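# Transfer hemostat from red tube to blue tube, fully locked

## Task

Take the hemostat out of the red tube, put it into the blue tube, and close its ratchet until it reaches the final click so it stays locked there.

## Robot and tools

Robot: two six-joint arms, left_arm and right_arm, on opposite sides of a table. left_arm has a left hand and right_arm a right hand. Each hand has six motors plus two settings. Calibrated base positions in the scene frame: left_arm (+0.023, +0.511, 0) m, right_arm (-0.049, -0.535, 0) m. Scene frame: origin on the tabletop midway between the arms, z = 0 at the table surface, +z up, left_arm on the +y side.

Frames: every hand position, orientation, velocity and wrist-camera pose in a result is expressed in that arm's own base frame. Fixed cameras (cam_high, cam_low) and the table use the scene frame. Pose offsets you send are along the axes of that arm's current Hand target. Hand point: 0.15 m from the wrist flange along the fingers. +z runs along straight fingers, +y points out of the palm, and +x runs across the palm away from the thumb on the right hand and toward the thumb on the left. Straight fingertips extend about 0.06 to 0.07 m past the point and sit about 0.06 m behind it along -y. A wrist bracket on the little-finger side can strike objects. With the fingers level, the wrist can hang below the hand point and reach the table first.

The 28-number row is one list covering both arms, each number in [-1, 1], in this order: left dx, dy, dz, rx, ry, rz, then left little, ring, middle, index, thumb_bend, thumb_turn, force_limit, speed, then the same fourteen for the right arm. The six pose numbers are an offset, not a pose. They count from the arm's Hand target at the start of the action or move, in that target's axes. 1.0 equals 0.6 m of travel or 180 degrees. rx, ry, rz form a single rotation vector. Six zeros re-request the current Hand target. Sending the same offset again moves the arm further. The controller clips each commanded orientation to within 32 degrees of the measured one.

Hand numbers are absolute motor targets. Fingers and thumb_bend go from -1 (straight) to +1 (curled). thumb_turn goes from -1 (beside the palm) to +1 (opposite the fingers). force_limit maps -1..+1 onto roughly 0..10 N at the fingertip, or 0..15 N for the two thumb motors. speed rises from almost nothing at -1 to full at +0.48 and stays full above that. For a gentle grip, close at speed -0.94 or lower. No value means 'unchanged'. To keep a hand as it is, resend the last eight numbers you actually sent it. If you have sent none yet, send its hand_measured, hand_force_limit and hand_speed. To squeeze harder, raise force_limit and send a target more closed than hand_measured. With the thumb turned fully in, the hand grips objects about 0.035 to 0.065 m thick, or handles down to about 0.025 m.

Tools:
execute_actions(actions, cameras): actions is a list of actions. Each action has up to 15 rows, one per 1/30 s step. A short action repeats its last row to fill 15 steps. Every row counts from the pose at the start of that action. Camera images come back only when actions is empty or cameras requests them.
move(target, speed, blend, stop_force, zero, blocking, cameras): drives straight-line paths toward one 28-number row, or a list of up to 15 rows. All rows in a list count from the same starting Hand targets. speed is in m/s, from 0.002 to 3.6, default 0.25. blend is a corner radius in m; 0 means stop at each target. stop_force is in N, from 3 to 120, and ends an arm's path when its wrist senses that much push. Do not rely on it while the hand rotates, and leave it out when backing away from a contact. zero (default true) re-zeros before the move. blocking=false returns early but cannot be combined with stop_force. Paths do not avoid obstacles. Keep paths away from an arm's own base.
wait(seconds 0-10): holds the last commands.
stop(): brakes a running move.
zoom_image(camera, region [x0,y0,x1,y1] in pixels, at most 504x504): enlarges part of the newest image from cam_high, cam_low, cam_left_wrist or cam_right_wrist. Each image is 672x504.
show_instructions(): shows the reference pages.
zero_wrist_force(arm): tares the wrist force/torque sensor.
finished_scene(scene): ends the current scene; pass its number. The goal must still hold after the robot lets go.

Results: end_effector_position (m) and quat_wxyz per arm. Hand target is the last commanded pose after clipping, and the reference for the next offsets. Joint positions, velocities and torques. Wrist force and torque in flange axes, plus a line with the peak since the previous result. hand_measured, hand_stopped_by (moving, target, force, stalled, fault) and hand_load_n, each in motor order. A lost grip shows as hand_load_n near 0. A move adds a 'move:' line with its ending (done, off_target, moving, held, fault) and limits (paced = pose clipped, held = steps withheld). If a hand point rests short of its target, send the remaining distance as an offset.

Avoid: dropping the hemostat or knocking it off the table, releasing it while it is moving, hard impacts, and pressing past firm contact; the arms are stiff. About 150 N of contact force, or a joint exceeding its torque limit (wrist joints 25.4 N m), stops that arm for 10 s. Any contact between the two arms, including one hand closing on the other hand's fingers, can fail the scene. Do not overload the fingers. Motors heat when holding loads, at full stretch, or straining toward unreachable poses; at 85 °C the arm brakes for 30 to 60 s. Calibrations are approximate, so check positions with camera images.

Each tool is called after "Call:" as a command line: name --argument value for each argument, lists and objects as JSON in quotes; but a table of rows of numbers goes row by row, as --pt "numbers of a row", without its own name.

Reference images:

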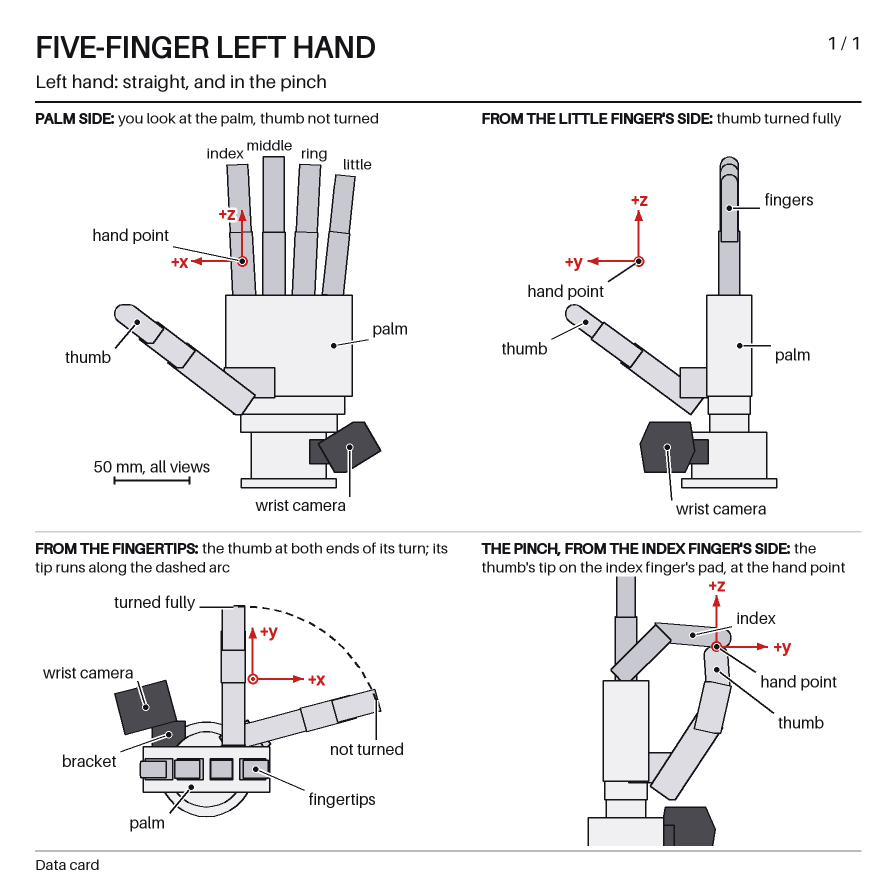

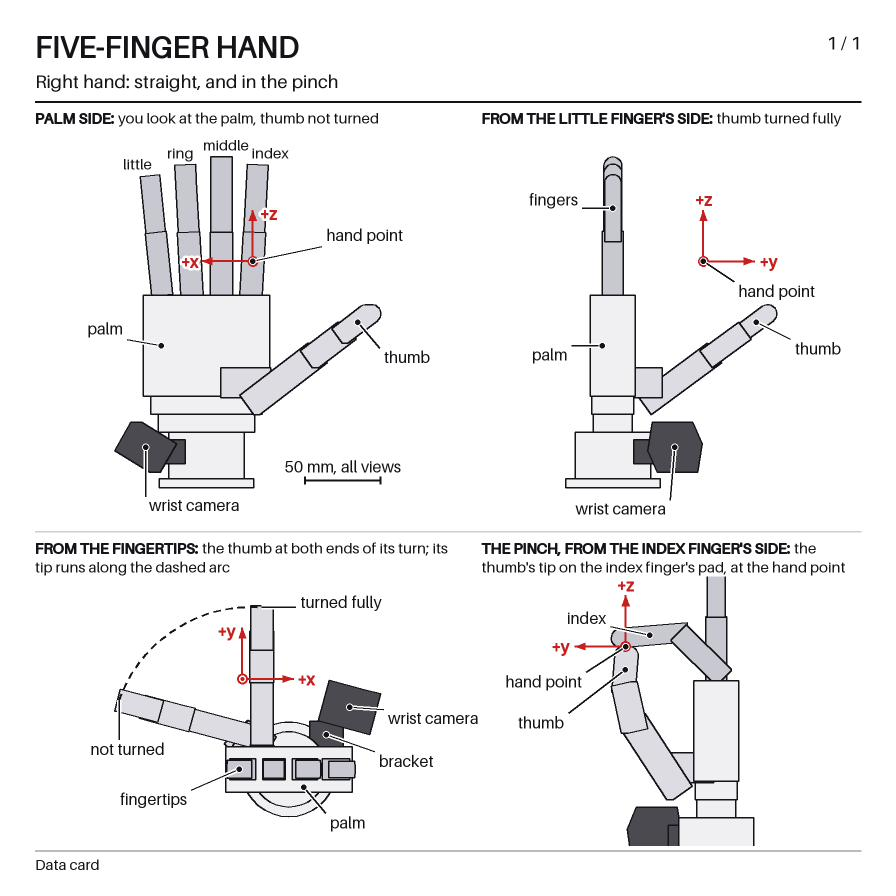

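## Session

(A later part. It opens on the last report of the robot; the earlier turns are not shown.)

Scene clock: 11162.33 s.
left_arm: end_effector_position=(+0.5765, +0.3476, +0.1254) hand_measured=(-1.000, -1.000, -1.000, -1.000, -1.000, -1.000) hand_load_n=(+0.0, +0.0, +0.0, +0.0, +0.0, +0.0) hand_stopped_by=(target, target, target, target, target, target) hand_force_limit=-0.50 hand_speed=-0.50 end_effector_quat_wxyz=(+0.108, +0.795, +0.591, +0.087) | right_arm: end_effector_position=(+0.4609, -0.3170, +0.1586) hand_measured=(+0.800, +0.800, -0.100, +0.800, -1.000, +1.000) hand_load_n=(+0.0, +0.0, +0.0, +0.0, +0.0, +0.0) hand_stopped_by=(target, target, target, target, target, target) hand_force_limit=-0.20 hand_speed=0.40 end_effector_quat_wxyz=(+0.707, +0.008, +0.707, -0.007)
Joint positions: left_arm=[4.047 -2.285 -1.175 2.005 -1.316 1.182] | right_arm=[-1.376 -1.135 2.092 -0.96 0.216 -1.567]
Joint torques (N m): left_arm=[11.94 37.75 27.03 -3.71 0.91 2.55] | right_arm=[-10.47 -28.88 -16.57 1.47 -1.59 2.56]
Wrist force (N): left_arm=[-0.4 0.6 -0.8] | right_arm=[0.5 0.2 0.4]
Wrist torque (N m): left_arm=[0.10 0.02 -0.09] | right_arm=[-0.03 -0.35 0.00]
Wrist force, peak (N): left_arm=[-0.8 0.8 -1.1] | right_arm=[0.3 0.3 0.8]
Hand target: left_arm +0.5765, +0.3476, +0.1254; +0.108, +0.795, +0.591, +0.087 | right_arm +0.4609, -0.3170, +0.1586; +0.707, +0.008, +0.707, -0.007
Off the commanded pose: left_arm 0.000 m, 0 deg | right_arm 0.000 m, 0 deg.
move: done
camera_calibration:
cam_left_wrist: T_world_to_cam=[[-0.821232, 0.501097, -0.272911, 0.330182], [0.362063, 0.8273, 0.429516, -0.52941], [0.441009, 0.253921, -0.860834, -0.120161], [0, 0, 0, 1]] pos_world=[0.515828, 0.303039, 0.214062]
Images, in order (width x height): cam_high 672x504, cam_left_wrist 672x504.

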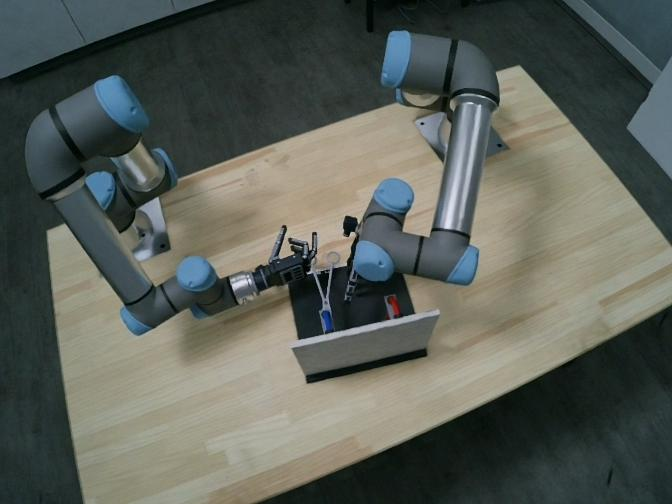

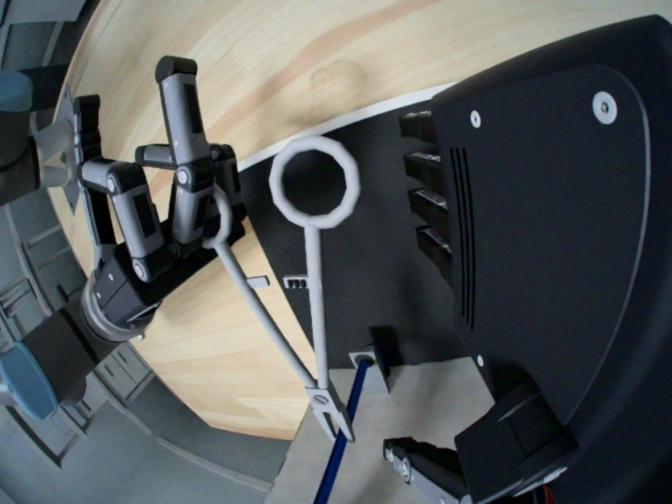

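Call:
move --target '[-0.0003,-0.0069,0.0241,0.0883,0,0,-1,-1,-1,-1,-1,-1,-0.5,-0.5,0,0,0,0,0,0,0.8,0.8,-0.1,0.8,-1,1,-0.2,0.4]' --speed 0.06 --cameras '["cam_left_wrist"]'

Call:
move --target '[0,0,0,0,0,0,0,0,0,0,-1,-1,-0.5,-0.5,0,0,0,0,0,0,0.8,0.8,-0.1,0.8,-1,1,-0.2,0.4]' --speed 0.04 --cameras '["cam_left_wrist","cam_high","cam_low"]'

Scene clock: 11273.87 s.
left_arm: end_effector_position=(+0.5766, +0.3474, +0.1103) hand_measured=(-1.000, -1.000, -1.000, -1.000, -1.000, -1.000) hand_load_n=(+0.0, +0.0, +0.0, +0.0, -0.5, +0.0) hand_stopped_by=(target, target, target, target, target, target) hand_force_limit=-0.50 hand_speed=-0.50 end_effector_quat_wxyz=(-0.003, +0.802, +0.597, +0.005) end_effector_velocity=(+0.000, +0.001, +0.000) end_effector_angular_velocity=(-0.002, -0.005, +0.000) | right_arm: end_effector_position=(+0.4609, -0.3170, +0.1586) hand_measured=(+0.800, +0.800, -0.100, +0.800, -1.000, +1.000) hand_load_n=(+0.0, +0.0, +0.0, +0.0, +0.0, +0.0) hand_stopped_by=(target, target, target, target, target, target) hand_force_limit=-0.20 hand_speed=0.40 end_effector_quat_wxyz=(+0.707, +0.008, +0.707, -0.007)
Joint positions: left_arm=[3.941 -2.393 -0.982 1.814 -1.575 1.09] | right_arm=[-1.376 -1.135 2.092 -0.96 0.216 -1.567]
Joint velocities: left_arm=[0.003 0.001 -0.003 0.004 0.005 0.004] | right_arm=[within noise]
Joint torques (N m): left_arm=[12.68 56.5 5.56 -0.06 1.3 2.62] | right_arm=[-8.93 -25.67 -16.3 1.2 -1.62 2.33]
Wrist force (N): left_arm=[-0.2 0.3 -0.8] | right_arm=[0.5 0.2 0.5]
Wrist torque (N m): left_arm=[0.06 0.01 0.03] | right_arm=[-0.03 -0.36 0.00]
Wrist force, peak (N): left_arm=[-0.9 0.8 -1.1] | right_arm=[0.4 0.5 0.7]
Hand target: left_arm +0.5765, +0.3476, +0.1103; -0.003, +0.802, +0.597, +0.005 | right_arm +0.4609, -0.3170, +0.1586; +0.707, +0.008, +0.707, -0.007
Off the commanded pose: left_arm 0.000 m, 0 deg | right_arm 0.000 m, 0 deg.
move: done
camera_calibration:
cam_left_wrist: T_world_to_cam=[[-0.860368, 0.509619, -0.00751081, 0.316553], [0.46824, 0.796158, 0.383254, -0.568232], [0.201293, 0.326222, -0.923612, -0.0131141], [0, 0, 0, 1]] pos_world=[0.541061, 0.295359, 0.208042]
Images, in order (width x height): cam_left_wrist 672x504.

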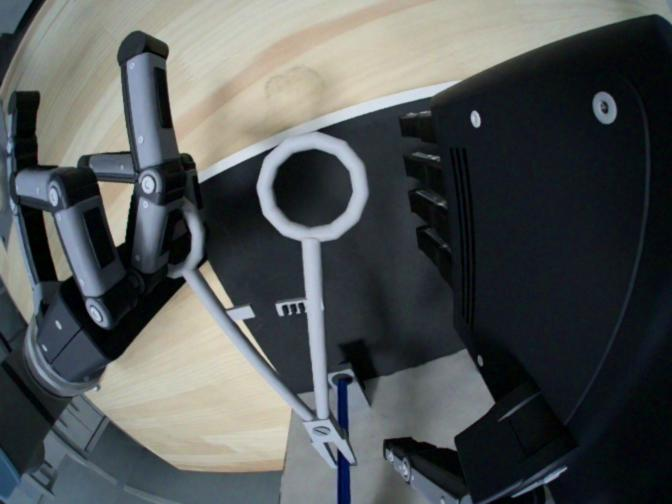

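Scene clock: 11274.87 s.
left_arm: end_effector_position=(+0.5765, +0.3475, +0.1103) hand_measured=(+0.000, +0.000, +0.000, +0.000, -1.000, -1.000) hand_load_n=(+0.0, +0.0, +0.0, +0.0, +0.0, +0.0) hand_stopped_by=(target, target, target, target, target, target) hand_force_limit=-0.50 hand_speed=-0.50 end_effector_quat_wxyz=(-0.003, +0.802, +0.597, +0.005) | right_arm: end_effector_position=(+0.4609, -0.3170, +0.1586) hand_measured=(+0.800, +0.800, -0.100, +0.800, -1.000, +1.000) hand_load_n=(+0.0, +0.0, +0.0, +0.0, +0.0, +0.0) hand_stopped_by=(target, target, target, target, target, target) hand_force_limit=-0.20 hand_speed=0.40 end_effector_quat_wxyz=(+0.707, +0.008, +0.707, -0.007)
Joint positions: left_arm=[3.942 -2.393 -0.982 1.814 -1.575 1.09] | right_arm=[-1.376 -1.135 2.092 -0.96 0.216 -1.567]
Joint torques (N m): left_arm=[12.1 55.91 7.81 -0.64 -1.2 2.54] | right_arm=[-8.82 -27.37 -16.74 1.32 -1.63 2.26]
Wrist force (N): left_arm=[-0.1 0.4 -1.1] | right_arm=[0.3 0.4 0.4]
Wrist torque (N m): left_arm=[0.09 -0.01 0.01] | right_arm=[0.00 -0.33 0.00]
Wrist force, peak (N): left_arm=[-0.4 0.5 -1.1] | right_arm=[0.6 0.1 0.6]
Hand target: left_arm +0.5765, +0.3476, +0.1103; -0.003, +0.802, +0.597, +0.005 | right_arm +0.4609, -0.3170, +0.1586; +0.707, +0.008, +0.707, -0.007
Off the commanded pose: left_arm 0.000 m, 0 deg | right_arm 0.000 m, 0 deg.
move: done
camera_calibration:
cam_left_wrist: T_world_to_cam=[[-0.86034, 0.509664, -0.00763723, 0.316414], [0.468247, 0.796168, 0.383224, -0.568266], [0.201396, 0.326127, -0.923624, -0.0131519], [0, 0, 0, 1]] pos_world=[0.540961, 0.29546, 0.208042]
Images, in order (width x height): cam_high 672x504, cam_low 672x504, cam_left_wrist 672x504.

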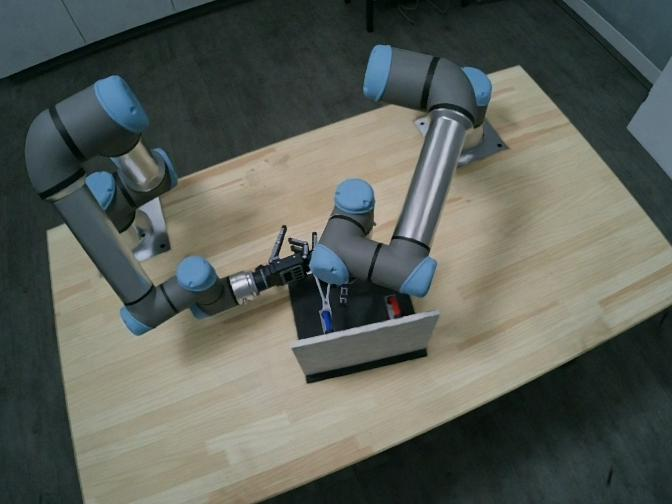

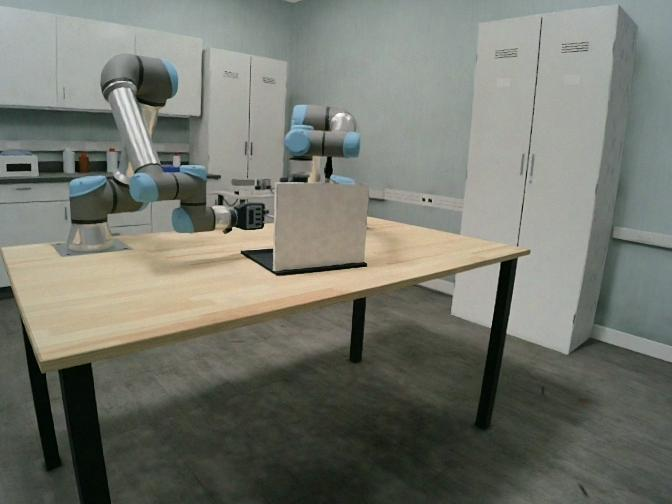

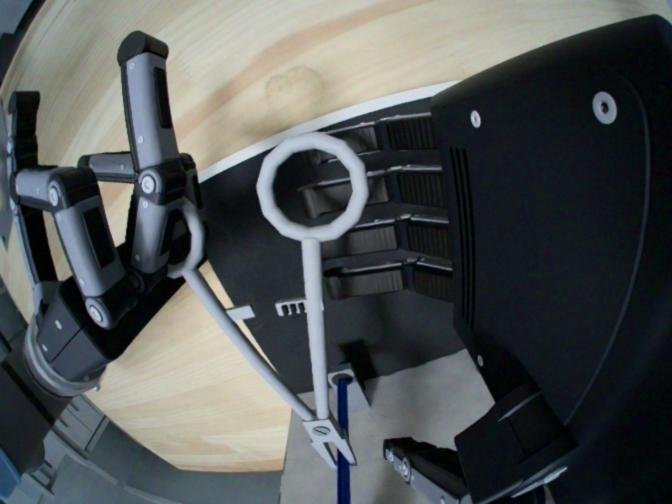

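Call:
zoom_image --camera "cam_left_wrist" --region '[290, 360, 380, 480]'

Call:
zoom_image --camera "cam_left_wrist" --region '[150, 120, 380, 330]'

Scaled by 4.200 from the camera's 672x504 image, which has a finer 960x720 frame.

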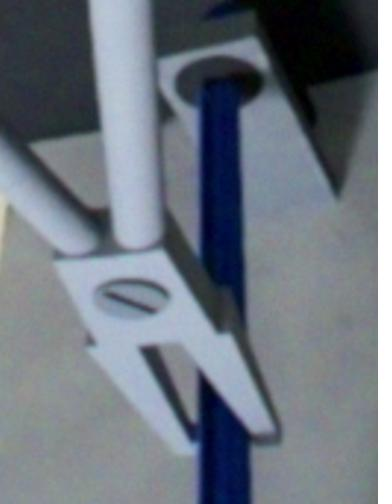

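Scaled by 2.191 from the camera's 672x504 image, which has a finer 960x720 frame.

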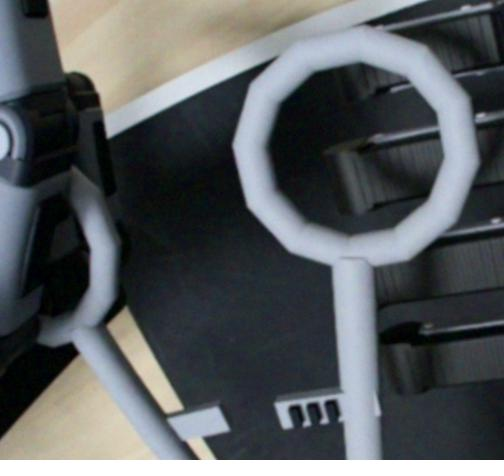

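Call:
move --target '[0,0,0.0367,0,0,0,0,0,0,0,-1,-1,-0.5,-0.5,0,0,0,0,0,0,0.8,0.8,-0.1,0.8,-1,1,-0.2,0.4]' --speed 0.04 --cameras '[]'

Call:
move --target '[0,0.045,0,0,0,0,0,0,0,0,-1,-1,-0.5,-0.5,0,0,0,0,0,0,0.8,0.8,-0.1,0.8,-1,1,-0.2,0.4]' --speed 0.008 --stop_force 5 --cameras '["cam_left_wrist","cam_high","cam_low"]'

Call:
zoom_image --camera "cam_left_wrist" --region '[290, 360, 430, 480]'

Call:
zoom_image --camera "cam_low" --region '[235, 188, 280, 232]'

Scene clock: 11320.30 s.
left_arm: end_effector_position=(+0.5765, +0.3477, +0.0881) hand_measured=(+0.000, +0.000, +0.000, +0.000, -1.000, -1.000) hand_load_n=(+0.0, +0.0, +0.0, +0.5, +0.0, +0.0) hand_stopped_by=(target, target, target, target, target, target) hand_force_limit=-0.50 hand_speed=-0.50 end_effector_quat_wxyz=(-0.003, +0.802, +0.597, +0.005) end_effector_velocity=(-0.001, +0.001, +0.002) end_effector_angular_velocity=(+0.000, +0.002, +0.001) | right_arm: end_effector_position=(+0.4609, -0.3170, +0.1586) hand_measured=(+0.800, +0.800, -0.100, +0.800, -1.000, +1.000) hand_load_n=(+0.0, +0.0, +0.0, +0.5, +0.0, +0.0) hand_stopped_by=(target, target, target, target, target, target) hand_force_limit=-0.20 hand_speed=0.40 end_effector_quat_wxyz=(+0.707, +0.008, +0.707, -0.007)
Joint positions: left_arm=[3.942 -2.409 -1.011 1.859 -1.575 1.09] | right_arm=[-1.376 -1.135 2.092 -0.96 0.216 -1.567]
Joint velocities: left_arm=[0.001 0.001 0.004 -0.006 -0.001 0] | right_arm=[within noise]
Joint torques (N m): left_arm=[11.81 56.01 26.8 -4.58 -0.81 2.56] | right_arm=[-11.08 -25.66 -17.42 1.27 -1.59 2.24]
Wrist force (N): left_arm=[-0.6 0.5 -0.7] | right_arm=[0.3 0.2 0.6]
Wrist torque (N m): left_arm=[0.10 0.04 -0.04] | right_arm=[-0.04 -0.34 -0.01]
Wrist force, peak (N): left_arm=[-0.4 0.5 -1.7] | right_arm=[0.5 0.5 0.8]
Hand target: left_arm +0.5765, +0.3478, +0.0883; -0.003, +0.802, +0.597, +0.005 | right_arm +0.4609, -0.3170, +0.1586; +0.707, +0.008, +0.707, -0.007
Off the commanded pose: left_arm 0.000 m, 0 deg | right_arm 0.000 m, 0 deg.
move: done
No camera images: "cameras" was empty.

Scene clock: 11324.10 s.
left_arm: end_effector_position=(+0.5975, +0.3415, +0.0883) hand_measured=(+0.000, +0.000, +0.000, +0.000, -1.000, -1.000) hand_load_n=(+0.0, +0.0, +0.0, +0.0, -1.0, +0.5) hand_stopped_by=(target, target, target, target, target, target) hand_force_limit=-0.50 hand_speed=-0.50 end_effector_quat_wxyz=(-0.003, +0.802, +0.597, +0.005) | right_arm: end_effector_position=(+0.4609, -0.3170, +0.1586) hand_measured=(+0.800, +0.800, -0.100, +0.800, -1.000, +1.000) hand_load_n=(+0.0, +0.0, +0.0, +0.0, +0.0, +0.0) hand_stopped_by=(target, target, target, target, target, target) hand_force_limit=-0.20 hand_speed=0.40 end_effector_quat_wxyz=(+0.707, +0.008, +0.707, -0.007)
Joint positions: left_arm=[3.91 -2.449 -0.936 1.825 -1.575 1.058] | right_arm=[-1.376 -1.135 2.092 -0.96 0.216 -1.567]
Joint torques (N m): left_arm=[10.51 57.78 6.05 0.33 1.31 2.86] | right_arm=[-10.07 -23.37 -15.6 1.42 -1.57 2.04]
Wrist force (N): left_arm=[-0.1 -4.5 -0.6] | right_arm=[0.4 0.3 -0.6]
Wrist torque (N m): left_arm=[-0.17 -0.02 -0.29] | right_arm=[0.04 -0.32 0.00]
Wrist force, peak (N): left_arm=[-0.2 -7.3 -0.4] | right_arm=[0.3 0.7 -2.2]
Hand target: left_arm +0.5975, +0.3415, +0.0883; -0.003, +0.802, +0.598, +0.005 (not the last commanded pose) | right_arm +0.4609, -0.3170, +0.1586; +0.707, +0.008, +0.707, -0.007
Off the commanded pose: left_arm 0.005 m, 0 deg | right_arm 0.000 m, 0 deg.
move: contact (left_arm)
camera_calibration:
cam_left_wrist: T_world_to_cam=[[-0.860368, 0.509619, -0.00751081, 0.337427], [0.46824, 0.796158, 0.383254, -0.56481], [0.201293, 0.326222, -0.923612, -0.0356833], [0, 0, 0, 1]] pos_world=[0.561961, 0.289359, 0.186042]
Images, in order (width x height): cam_high 672x504, cam_low 672x504, cam_left_wrist 672x504.

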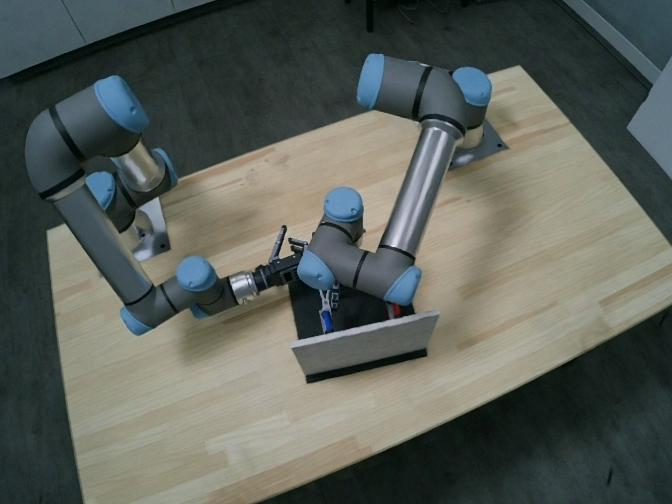

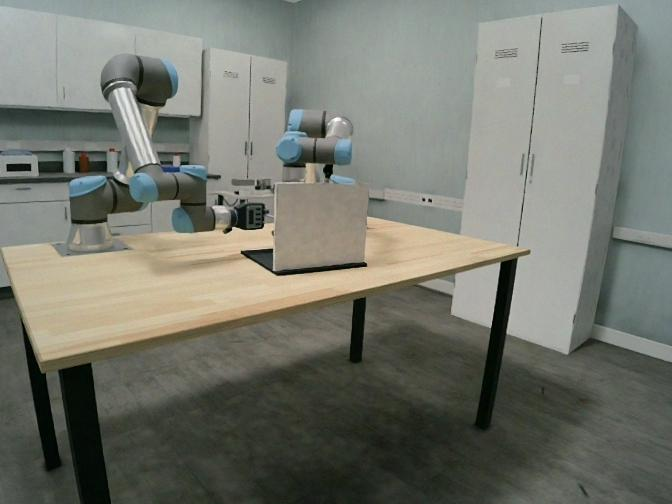

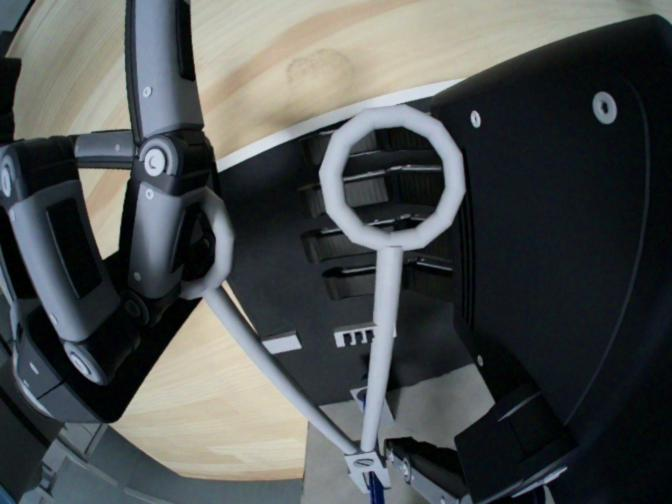

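Scaled by 3.600 from the camera's 672x504 image, which has a finer 960x720 frame.

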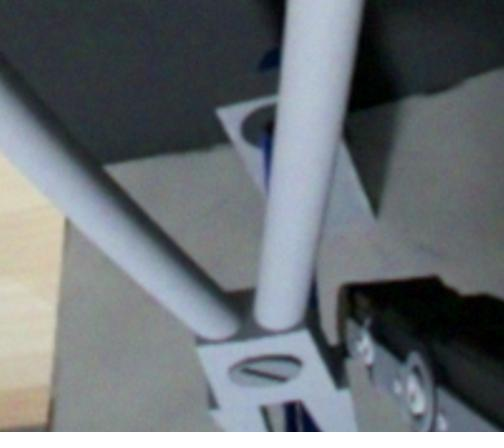

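Scaled by 11.200 from the camera's 672x504 image, which has a finer 960x720 frame.

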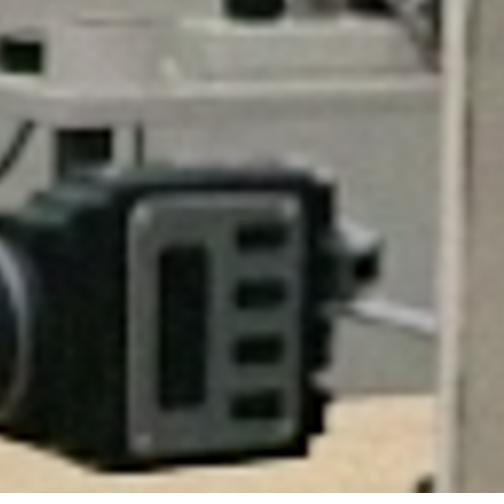

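Call:
move --target '[0,-0.035,0,0,0,0,0,0,0,0,-1,-1,-0.5,-0.5,0,0,0,0,0,0,0.8,0.8,-0.1,0.8,-1,1,-0.2,0.4]' --speed 0.02 --cameras '[]'

Call:
move --target '[0,0,0,0,0,0,0,0,0,0,0.9,-1,-0.5,-0.3,0,0,0,0,0,0,0.8,0.8,-0.1,0.8,-1,1,-0.2,0.4]' --speed 0.02 --cameras '["cam_left_wrist"]'

Scene clock: 11391.57 s.
left_arm: end_effector_position=(+0.5773, +0.3477, +0.0883) hand_measured=(+0.000, +0.000, +0.000, +0.000, -1.000, -1.000) hand_load_n=(+0.0, +0.0, +0.0, +0.0, +0.0, +0.0) hand_stopped_by=(target, target, target, target, target, target) hand_force_limit=-0.50 hand_speed=-0.50 end_effector_quat_wxyz=(-0.003, +0.802, +0.597, +0.005) | right_arm: end_effector_position=(+0.4609, -0.3170, +0.1586) hand_measured=(+0.800, +0.800, -0.100, +0.800, -1.000, +1.000) hand_load_n=(+0.0, +0.0, +0.0, +0.0, +0.0, +0.0) hand_stopped_by=(target, target, target, target, target, target) hand_force_limit=-0.20 hand_speed=0.40 end_effector_quat_wxyz=(+0.707, +0.008, +0.707, -0.007)
Joint positions: left_arm=[3.941 -2.41 -1.008 1.858 -1.575 1.089] | right_arm=[-1.376 -1.135 2.092 -0.96 0.216 -1.567]
Joint torques (N m): left_arm=[-12.5 42.84 28.45 -4.13 1.62 -2.21] | right_arm=[-11.22 -21.75 -16.24 1.27 -1.48 2.15]
Wrist force (N): left_arm=[-0.4 0.2 -0.9] | right_arm=[0.3 0.0 0.6]
Wrist torque (N m): left_arm=[0.06 0.01 -0.08] | right_arm=[-0.04 -0.33 -0.02]
Wrist force, peak (N): left_arm=[0.1 -4.8 -0.9] | right_arm=[0.4 0.2 -0.7]
Hand target: left_arm +0.5774, +0.3475, +0.0883; -0.003, +0.802, +0.598, +0.005 | right_arm +0.4609, -0.3170, +0.1586; +0.707, +0.008, +0.707, -0.007
Off the commanded pose: left_arm 0.000 m, 0 deg | right_arm 0.000 m, 0 deg.
move: done
No camera images: "cameras" was empty.

Scene clock: 11393.37 s.
left_arm: end_effector_position=(+0.5774, +0.3475, +0.0883) hand_measured=(+0.000, +0.000, +0.000, +0.000, +0.520, -1.000) hand_load_n=(+0.0, +0.0, +0.0, +1.0, +5.0, -0.5) hand_stopped_by=(target, target, target, target, force, target) hand_force_limit=-0.50 hand_speed=-0.30 end_effector_quat_wxyz=(-0.003, +0.802, +0.598, +0.005) | right_arm: end_effector_position=(+0.4609, -0.3170, +0.1586) hand_measured=(+0.800, +0.800, -0.100, +0.800, -1.000, +1.000) hand_load_n=(+0.0, +0.0, +0.0, +0.0, -0.5, +0.0) hand_stopped_by=(target, target, target, target, target, target) hand_force_limit=-0.20 hand_speed=0.40 end_effector_quat_wxyz=(+0.707, +0.008, +0.707, -0.007)
Joint positions: left_arm=[3.94 -2.411 -1.008 1.858 -1.575 1.089] | right_arm=[-1.376 -1.135 2.092 -0.96 0.216 -1.567]
Joint torques (N m): left_arm=[-13.41 41.71 27.03 -3.99 0.58 -2.67] | right_arm=[-10.49 -21.44 -14.76 1.45 -1.54 1.97]
Wrist force (N): left_arm=[-0.5 0.4 -1.0] | right_arm=[0.4 -0.1 0.6]
Wrist torque (N m): left_arm=[0.10 0.04 -0.08] | right_arm=[-0.06 -0.35 -0.01]
Wrist force, peak (N): left_arm=[-0.2 0.4 -1.3] | right_arm=[0.4 0.0 0.8]
Hand target: left_arm +0.5774, +0.3475, +0.0883; -0.003, +0.802, +0.598, +0.005 | right_arm +0.4609, -0.3170, +0.1586; +0.707, +0.008, +0.707, -0.007
Off the commanded pose: left_arm 0.000 m, 0 deg | right_arm 0.000 m, 0 deg.
move: done
camera_calibration:
cam_left_wrist: T_world_to_cam=[[-0.860368, 0.509619, -0.00751081, 0.317076], [0.46824, 0.796158, 0.383254, -0.560175], [0.201293, 0.326222, -0.923612, -0.0335946], [0, 0, 0, 1]] pos_world=[0.541861, 0.295359, 0.186042]
Images, in order (width x height): cam_left_wrist 672x504.

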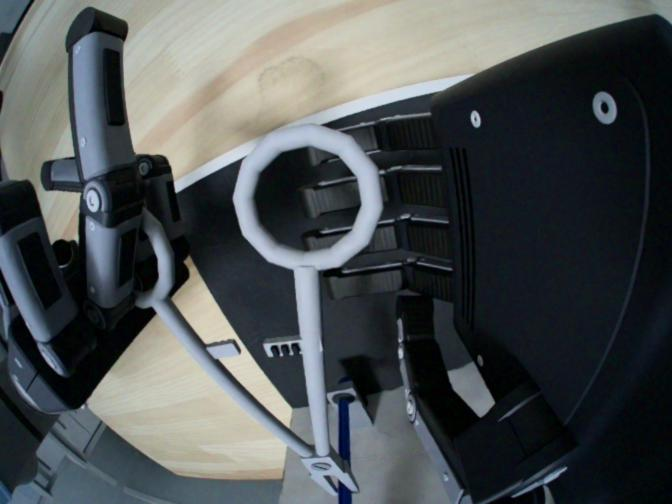

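Call:
move --target '[0,0,-0.0115,0,0,0,0,0,-0.6,-0.6,0.3,-1,-0.5,-0.3,0,0,0,0,0,0,0.8,0.8,-0.1,0.8,-1,1,-0.2,0.4]' --speed 0.02 --cameras '[]'

Call:
move --target '[0,0,0,0,0,0,0,0,-0.6,-0.6,0.9,-1,-0.6,-0.5,0,0,0,0,0,0,0.8,0.8,-0.1,0.8,-1,1,-0.2,0.4]' --speed 0.02 --cameras '["cam_left_wrist"]'

Scene clock: 11406.80 s.
left_arm: end_effector_position=(+0.5774, +0.3475, +0.0953) hand_measured=(+0.000, +0.000, -0.600, -0.600, +0.300, -1.000) hand_load_n=(+0.0, +0.0, +0.0, +0.0, +0.0, +0.0) hand_stopped_by=(target, target, target, target, target, target) hand_force_limit=-0.50 hand_speed=-0.30 end_effector_quat_wxyz=(-0.003, +0.802, +0.598, +0.005) | right_arm: end_effector_position=(+0.4609, -0.3170, +0.1586) hand_measured=(+0.800, +0.800, -0.100, +0.800, -1.000, +1.000) hand_load_n=(+0.0, +0.0, +0.0, +0.0, +0.0, +0.0) hand_stopped_by=(target, target, target, target, target, target) hand_force_limit=-0.20 hand_speed=0.40 end_effector_quat_wxyz=(+0.707, +0.008, +0.707, -0.007)
Joint positions: left_arm=[3.94 -2.405 -0.999 1.844 -1.575 1.089] | right_arm=[-1.376 -1.135 2.092 -0.96 0.216 -1.567]
Joint torques (N m): left_arm=[-13.8 47.47 15.52 -0.54 -0.68 -2.67] | right_arm=[-10.08 -19.21 -14.91 1.32 -1.65 1.71]
Wrist force (N): left_arm=[-0.3 0.2 -1.0] | right_arm=[0.3 0.0 0.3]
Wrist torque (N m): left_arm=[0.06 0.01 -0.05] | right_arm=[-0.02 -0.32 -0.01]
Wrist force, peak (N): left_arm=[-0.4 0.6 -1.3] | right_arm=[0.4 -0.2 0.8]
Hand target: left_arm +0.5774, +0.3475, +0.0952; -0.003, +0.802, +0.598, +0.005 | right_arm +0.4609, -0.3170, +0.1586; +0.707, +0.008, +0.707, -0.007
Off the commanded pose: left_arm 0.000 m, 0 deg | right_arm 0.000 m, 0 deg.
move: done
No camera images: "cameras" was empty.

Scene clock: 11407.93 s.
left_arm: end_effector_position=(+0.5774, +0.3475, +0.0952) hand_measured=(+0.000, +0.000, -0.600, -0.600, +0.900, -1.000) hand_load_n=(+0.0, +0.0, +0.0, +0.0, +0.0, +0.0) hand_stopped_by=(target, target, target, target, target, target) hand_force_limit=-0.60 hand_speed=-0.50 end_effector_quat_wxyz=(-0.003, +0.802, +0.598, +0.005) | right_arm: end_effector_position=(+0.4609, -0.3170, +0.1586) hand_measured=(+0.800, +0.800, -0.100, +0.800, -1.000, +1.000) hand_load_n=(+0.0, +0.0, +0.0, +0.0, +0.0, +0.0) hand_stopped_by=(target, target, target, target, target, target) hand_force_limit=-0.20 hand_speed=0.40 end_effector_quat_wxyz=(+0.707, +0.008, +0.707, -0.007)
Joint positions: left_arm=[3.94 -2.405 -0.999 1.844 -1.575 1.089] | right_arm=[-1.376 -1.135 2.092 -0.96 0.216 -1.567]
Joint torques (N m): left_arm=[-13.81 42.05 5.58 -0.33 -0.85 -2.66] | right_arm=[-9.9 -20.16 -14.11 1.51 -1.78 1.83]
Wrist force (N): left_arm=[-0.5 0.5 -1.0] | right_arm=[0.4 -0.2 0.4]
Wrist torque (N m): left_arm=[0.10 0.05 -0.08] | right_arm=[-0.06 -0.35 -0.02]
Wrist force, peak (N): left_arm=[-0.3 0.4 -1.2] | right_arm=[0.5 0.0 0.6]
Hand target: left_arm +0.5774, +0.3475, +0.0952; -0.003, +0.802, +0.598, +0.005 | right_arm +0.4609, -0.3170, +0.1586; +0.707, +0.008, +0.707, -0.007
Off the commanded pose: left_arm 0.000 m, 0 deg | right_arm 0.000 m, 0 deg.
move: done
camera_calibration:
cam_left_wrist: T_world_to_cam=[[-0.86035, 0.509647, -0.0075902, 0.317125], [0.468231, 0.796143, 0.383297, -0.562818], [0.201389, 0.326216, -0.923594, -0.0272755], [0, 0, 0, 1]] pos_world=[0.541861, 0.29536, 0.192942]
Images, in order (width x height): cam_left_wrist 672x504.

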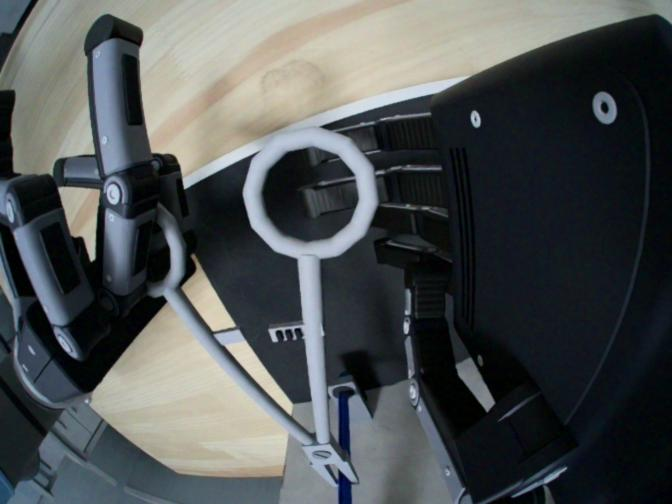

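Call:
move --target '[0,0.045,0,0,0,0,0,0,-0.6,-0.6,0.9,-1,-0.6,-0.5,0,0,0,0,0,0,0.8,0.8,-0.1,0.8,-1,1,-0.2,0.4]' --speed 0.008 --stop_force 5 --cameras '["cam_left_wrist","cam_low","cam_high"]'

Call:
zoom_image --camera "cam_low" --region '[235, 188, 280, 232]'

Call:
zoom_image --camera "cam_left_wrist" --region '[200, 100, 500, 325]'

Scene clock: 11438.67 s.
left_arm: end_effector_position=(+0.5979, +0.3413, +0.0952) hand_measured=(+0.000, +0.000, -0.600, -0.600, +0.900, -1.000) hand_load_n=(+0.0, +0.0, +0.0, +0.0, +0.0, +0.0) hand_stopped_by=(target, target, target, target, target, target) hand_force_limit=-0.60 hand_speed=-0.50 end_effector_quat_wxyz=(-0.003, +0.802, +0.598, +0.005) | right_arm: end_effector_position=(+0.4609, -0.3170, +0.1586) hand_measured=(+0.800, +0.800, -0.100, +0.800, -1.000, +1.000) hand_load_n=(+0.0, +0.0, +0.0, +0.0, +0.0, +0.0) hand_stopped_by=(target, target, target, target, target, target) hand_force_limit=-0.20 hand_speed=0.40 end_effector_quat_wxyz=(+0.707, +0.008, +0.707, -0.007)
Joint positions: left_arm=[3.909 -2.445 -0.925 1.81 -1.576 1.057] | right_arm=[-1.376 -1.135 2.092 -0.96 0.216 -1.567]
Joint torques (N m): left_arm=[11.51 57.35 6.58 0.23 1.61 2.4] | right_arm=[-7.59 -17.62 -14.48 1.17 -1.59 1.78]
Wrist force (N): left_arm=[-0.5 -3.4 -1.0] | right_arm=[0.3 0.3 -3.0]
Wrist torque (N m): left_arm=[-0.06 0.03 0.21] | right_arm=[0.15 -0.24 -0.01]
Wrist force, peak (N): left_arm=[-1.2 -7.5 -1.0] | right_arm=[0.1 0.9 -5.9]
Hand target: left_arm +0.5979, +0.3413, +0.0952; -0.003, +0.802, +0.598, +0.005 (not the last commanded pose) | right_arm +0.4609, -0.3170, +0.1586; +0.707, +0.008, +0.707, -0.007
Off the commanded pose: left_arm 0.006 m, 0 deg | right_arm 0.000 m, 0 deg.
move: contact (left_arm)
camera_calibration:
cam_left_wrist: T_world_to_cam=[[-0.860368, 0.509619, -0.00751081, 0.338011], [0.46824, 0.796158, 0.383254, -0.567529], [0.201293, 0.326222, -0.923612, -0.0293458], [0, 0, 0, 1]] pos_world=[0.562461, 0.289159, 0.192942]
Images, in order (width x height): cam_high 672x504, cam_low 672x504, cam_left_wrist 672x504.

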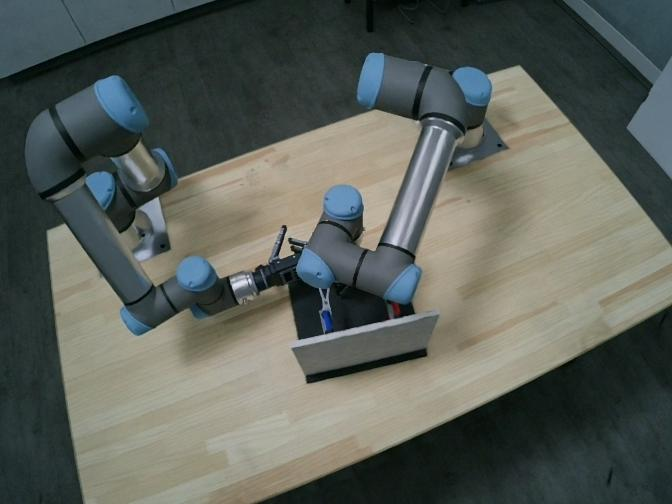

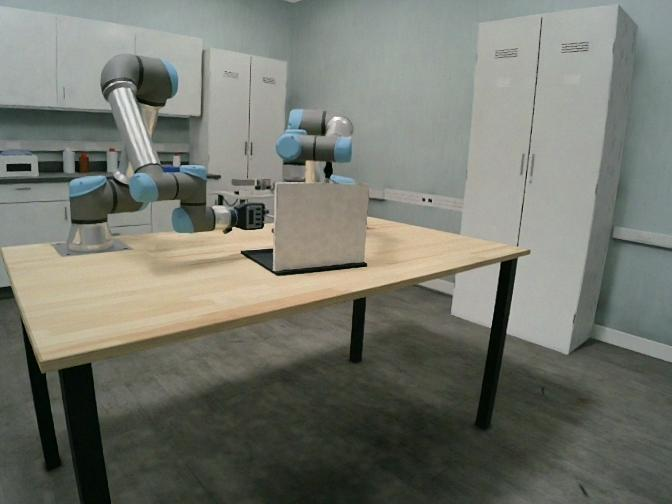

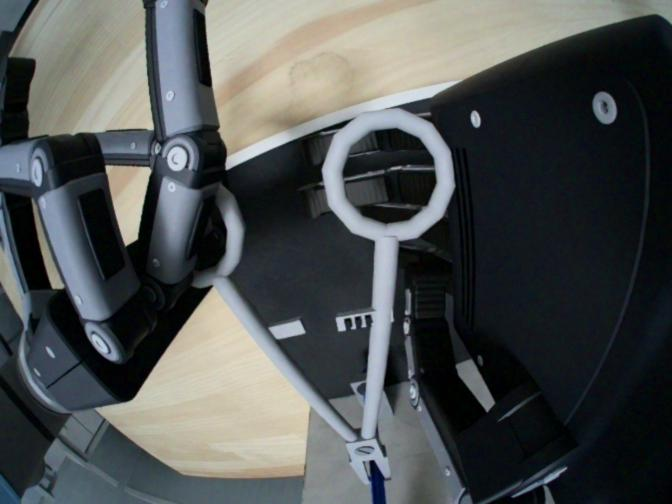

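Scaled by 11.200 from the camera's 672x504 image, which has a finer 960x720 frame.

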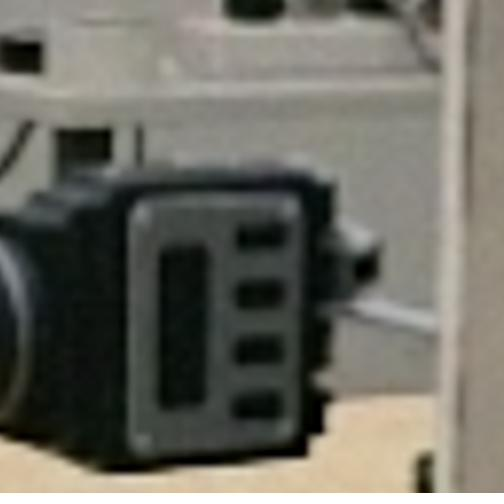

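Scaled by 1.680 from the camera's 672x504 image, which has a finer 960x720 frame.

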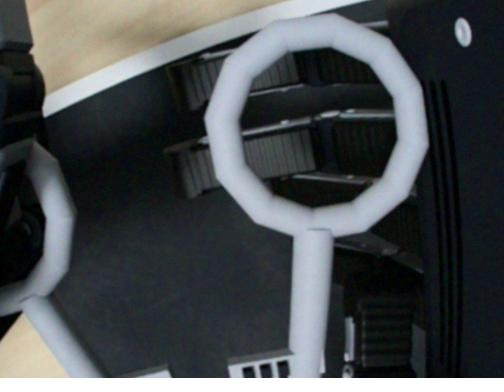

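Call:
execute_actions --actions '[]' --cameras '["all"]'

Scene clock: 11475.63 s.
left_arm: end_effector_position=(+0.5979, +0.3413, +0.0952) hand_measured=(+0.000, +0.000, -0.600, -0.600, +0.900, -1.000) hand_load_n=(+0.0, +0.0, +0.0, +0.0, +0.0, +0.0) hand_stopped_by=(target, target, target, target, target, target) hand_force_limit=-0.60 hand_speed=-0.50 end_effector_quat_wxyz=(-0.003, +0.802, +0.598, +0.005) | right_arm: end_effector_position=(+0.4609, -0.3170, +0.1586) hand_measured=(+0.800, +0.800, -0.100, +0.800, -1.000, +1.000) hand_load_n=(+0.0, +0.0, +0.0, +0.0, +0.0, +0.0) hand_stopped_by=(target, target, target, target, target, target) hand_force_limit=-0.20 hand_speed=0.40 end_effector_quat_wxyz=(+0.707, +0.008, +0.707, -0.007)
Joint positions: left_arm=[3.909 -2.445 -0.925 1.81 -1.576 1.057] | right_arm=[-1.376 -1.135 2.092 -0.96 0.216 -1.567]
Joint velocities: within noise
Joint torques (N m): left_arm=[10.98 57.08 5.82 -0.06 1.82 2.46] | right_arm=[-3.35 -19.54 -13.91 1.34 -1.77 1.8]
Motor temperatures (°C): left_arm=[24 37 28 33 31 32] | right_arm=[24 27 28 31 33 29]
Wrist force (N): left_arm=[-0.4 -3.7 -0.8] | right_arm=[-0.1 0.4 -3.1]
Wrist torque (N m): left_arm=[-0.11 0.03 0.22] | right_arm=[0.17 -0.18 -0.02]
Wrist force, peak (N): left_arm=[-0.6 -4.0 -0.9] | right_arm=[0.3 0.5 -3.4]
Hand target: left_arm +0.5979, +0.3413, +0.0952; -0.003, +0.802, +0.598, +0.005 (not the last commanded pose) | right_arm +0.4609, -0.3170, +0.1586; +0.707, +0.008, +0.707, -0.007
Off the commanded pose: left_arm 0.006 m, 0 deg | right_arm 0.000 m, 0 deg.
camera_calibration:
cam_left_wrist: T_world_to_cam=[[-0.860368, 0.509619, -0.00751081, 0.338011], [0.46824, 0.796158, 0.383254, -0.567529], [0.201293, 0.326222, -0.923612, -0.0293458], [0, 0, 0, 1]] pos_world=[0.562461, 0.289159, 0.192942]
cam_right_wrist: T_world_to_cam=[[0.0121188, 0.960603, -0.277659, 0.337884], [-0.417263, 0.257206, 0.871629, 0.149876], [0.908705, 0.105294, 0.403942, -0.339484], [0, 0, 0, 1]] pos_world=[0.366934, -0.327375, 0.100312]

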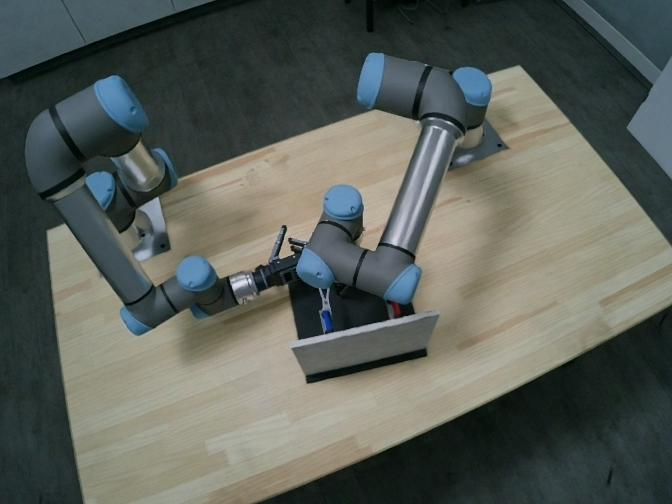

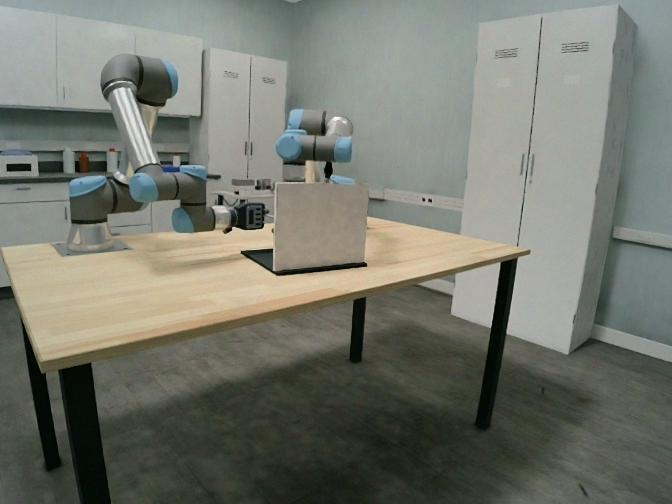

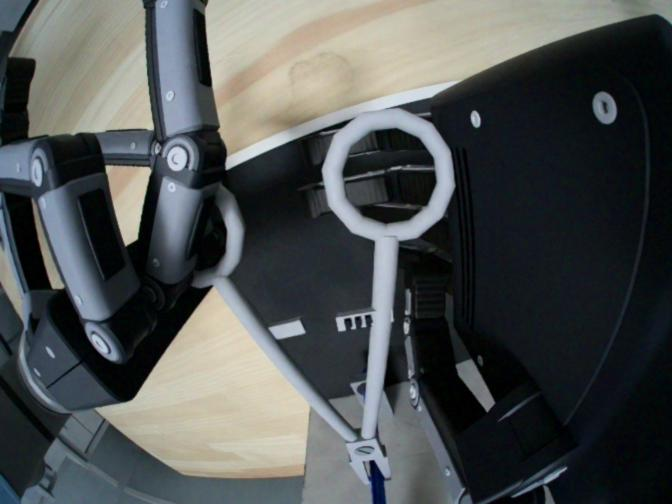

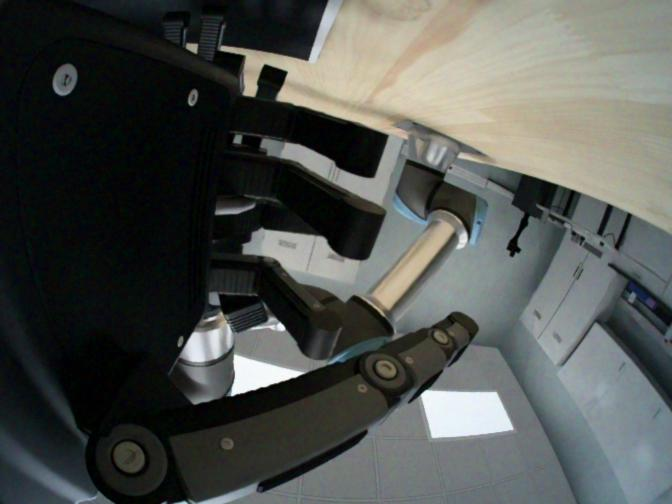

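Call:
move --target '[0,0.05,0,0,0,0,0,0,-0.6,-0.6,0.9,-1,-0.6,-0.5,0,0,0,0,0,0,0.8,0.8,-0.1,0.8,-1,1,-0.2,0.4]' --speed 0.006 --stop_force 25 --cameras '["cam_left_wrist"]'

Call:
zoom_image --camera "cam_left_wrist" --region '[200, 80, 500, 500]'

Scene clock: 11487.37 s.
left_arm: end_effector_position=(+0.6087, +0.3381, +0.0952) hand_measured=(+0.000, +0.000, -0.600, -0.600, +0.900, -1.000) hand_load_n=(+0.0, +0.0, +0.0, +0.0, +0.0, +0.0) hand_stopped_by=(target, target, target, target, target, target) hand_force_limit=-0.60 hand_speed=-0.50 end_effector_quat_wxyz=(-0.003, +0.802, +0.598, +0.005) | right_arm: end_effector_position=(+0.4609, -0.3170, +0.1586) hand_measured=(+0.800, +0.800, -0.100, +0.800, -1.000, +1.000) hand_load_n=(+0.0, -0.5, +0.0, +0.0, +0.0, +0.0) hand_stopped_by=(target, target, target, target, target, target) hand_force_limit=-0.20 hand_speed=0.40 end_effector_quat_wxyz=(+0.707, +0.008, +0.707, -0.007)
Joint positions: left_arm=[3.893 -2.468 -0.883 1.79 -1.576 1.041] | right_arm=[-1.376 -1.135 2.092 -0.96 0.216 -1.567]
Joint torques (N m): left_arm=[3.29 57.21 8.98 3.56 5.56 1.89] | right_arm=[8.82 -20.77 -13.29 -0.11 -0.26 1.64]
Wrist force (N): left_arm=[-3.2 -27.6 -3.8] | right_arm=[2.2 4.0 -23.9]
Wrist torque (N m): left_arm=[-0.99 -0.10 1.33] | right_arm=[1.46 0.50 0.07]
Wrist force, peak (N): left_arm=[-4.7 -31.3 -4.3] | right_arm=[2.7 4.5 -27.7]
Hand target: left_arm +0.6087, +0.3381, +0.0952; -0.003, +0.802, +0.598, +0.005 (not the last commanded pose) | right_arm +0.4609, -0.3170, +0.1586; +0.707, +0.008, +0.707, -0.007
Off the commanded pose: left_arm 0.019 m, 0 deg | right_arm 0.000 m, 0 deg.
move: contact (left_arm)
camera_calibration:
cam_left_wrist: T_world_to_cam=[[-0.860362, 0.50963, -0.00731939, 0.348805], [0.468332, 0.796145, 0.383169, -0.570024], [0.201102, 0.326236, -0.923649, -0.0303422], [0, 0, 0, 1]] pos_world=[0.573161, 0.285959, 0.192943]
Images, in order (width x height): cam_left_wrist 672x504.

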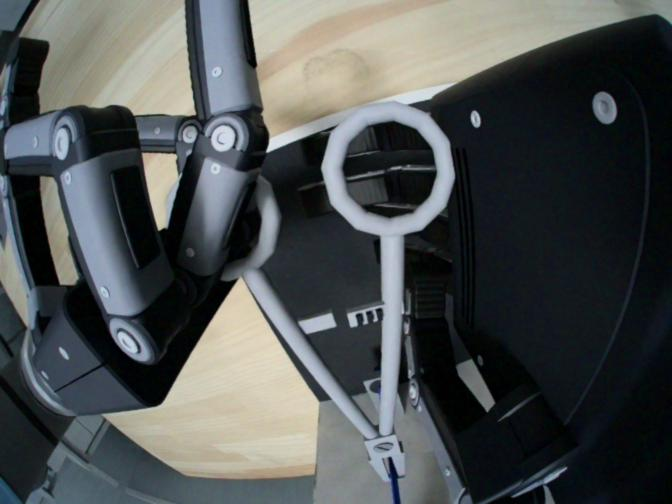

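Scaled by 1.200 from the camera's 672x504 image, which has a finer 960x720 frame.

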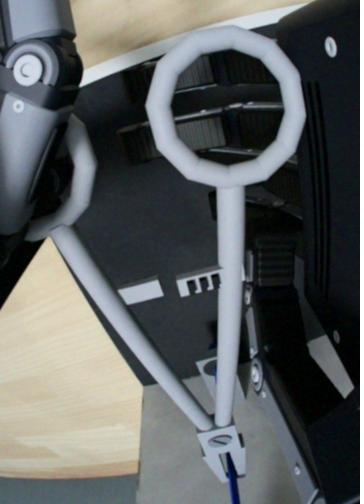

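Call:
zoom_image --camera "cam_left_wrist" --region '[290, 280, 420, 350]'

Scaled by 3.877 from the camera's 672x504 image, which has a finer 960x720 frame.

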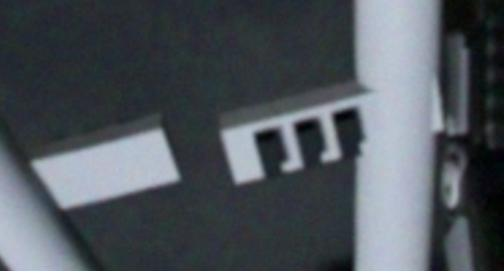

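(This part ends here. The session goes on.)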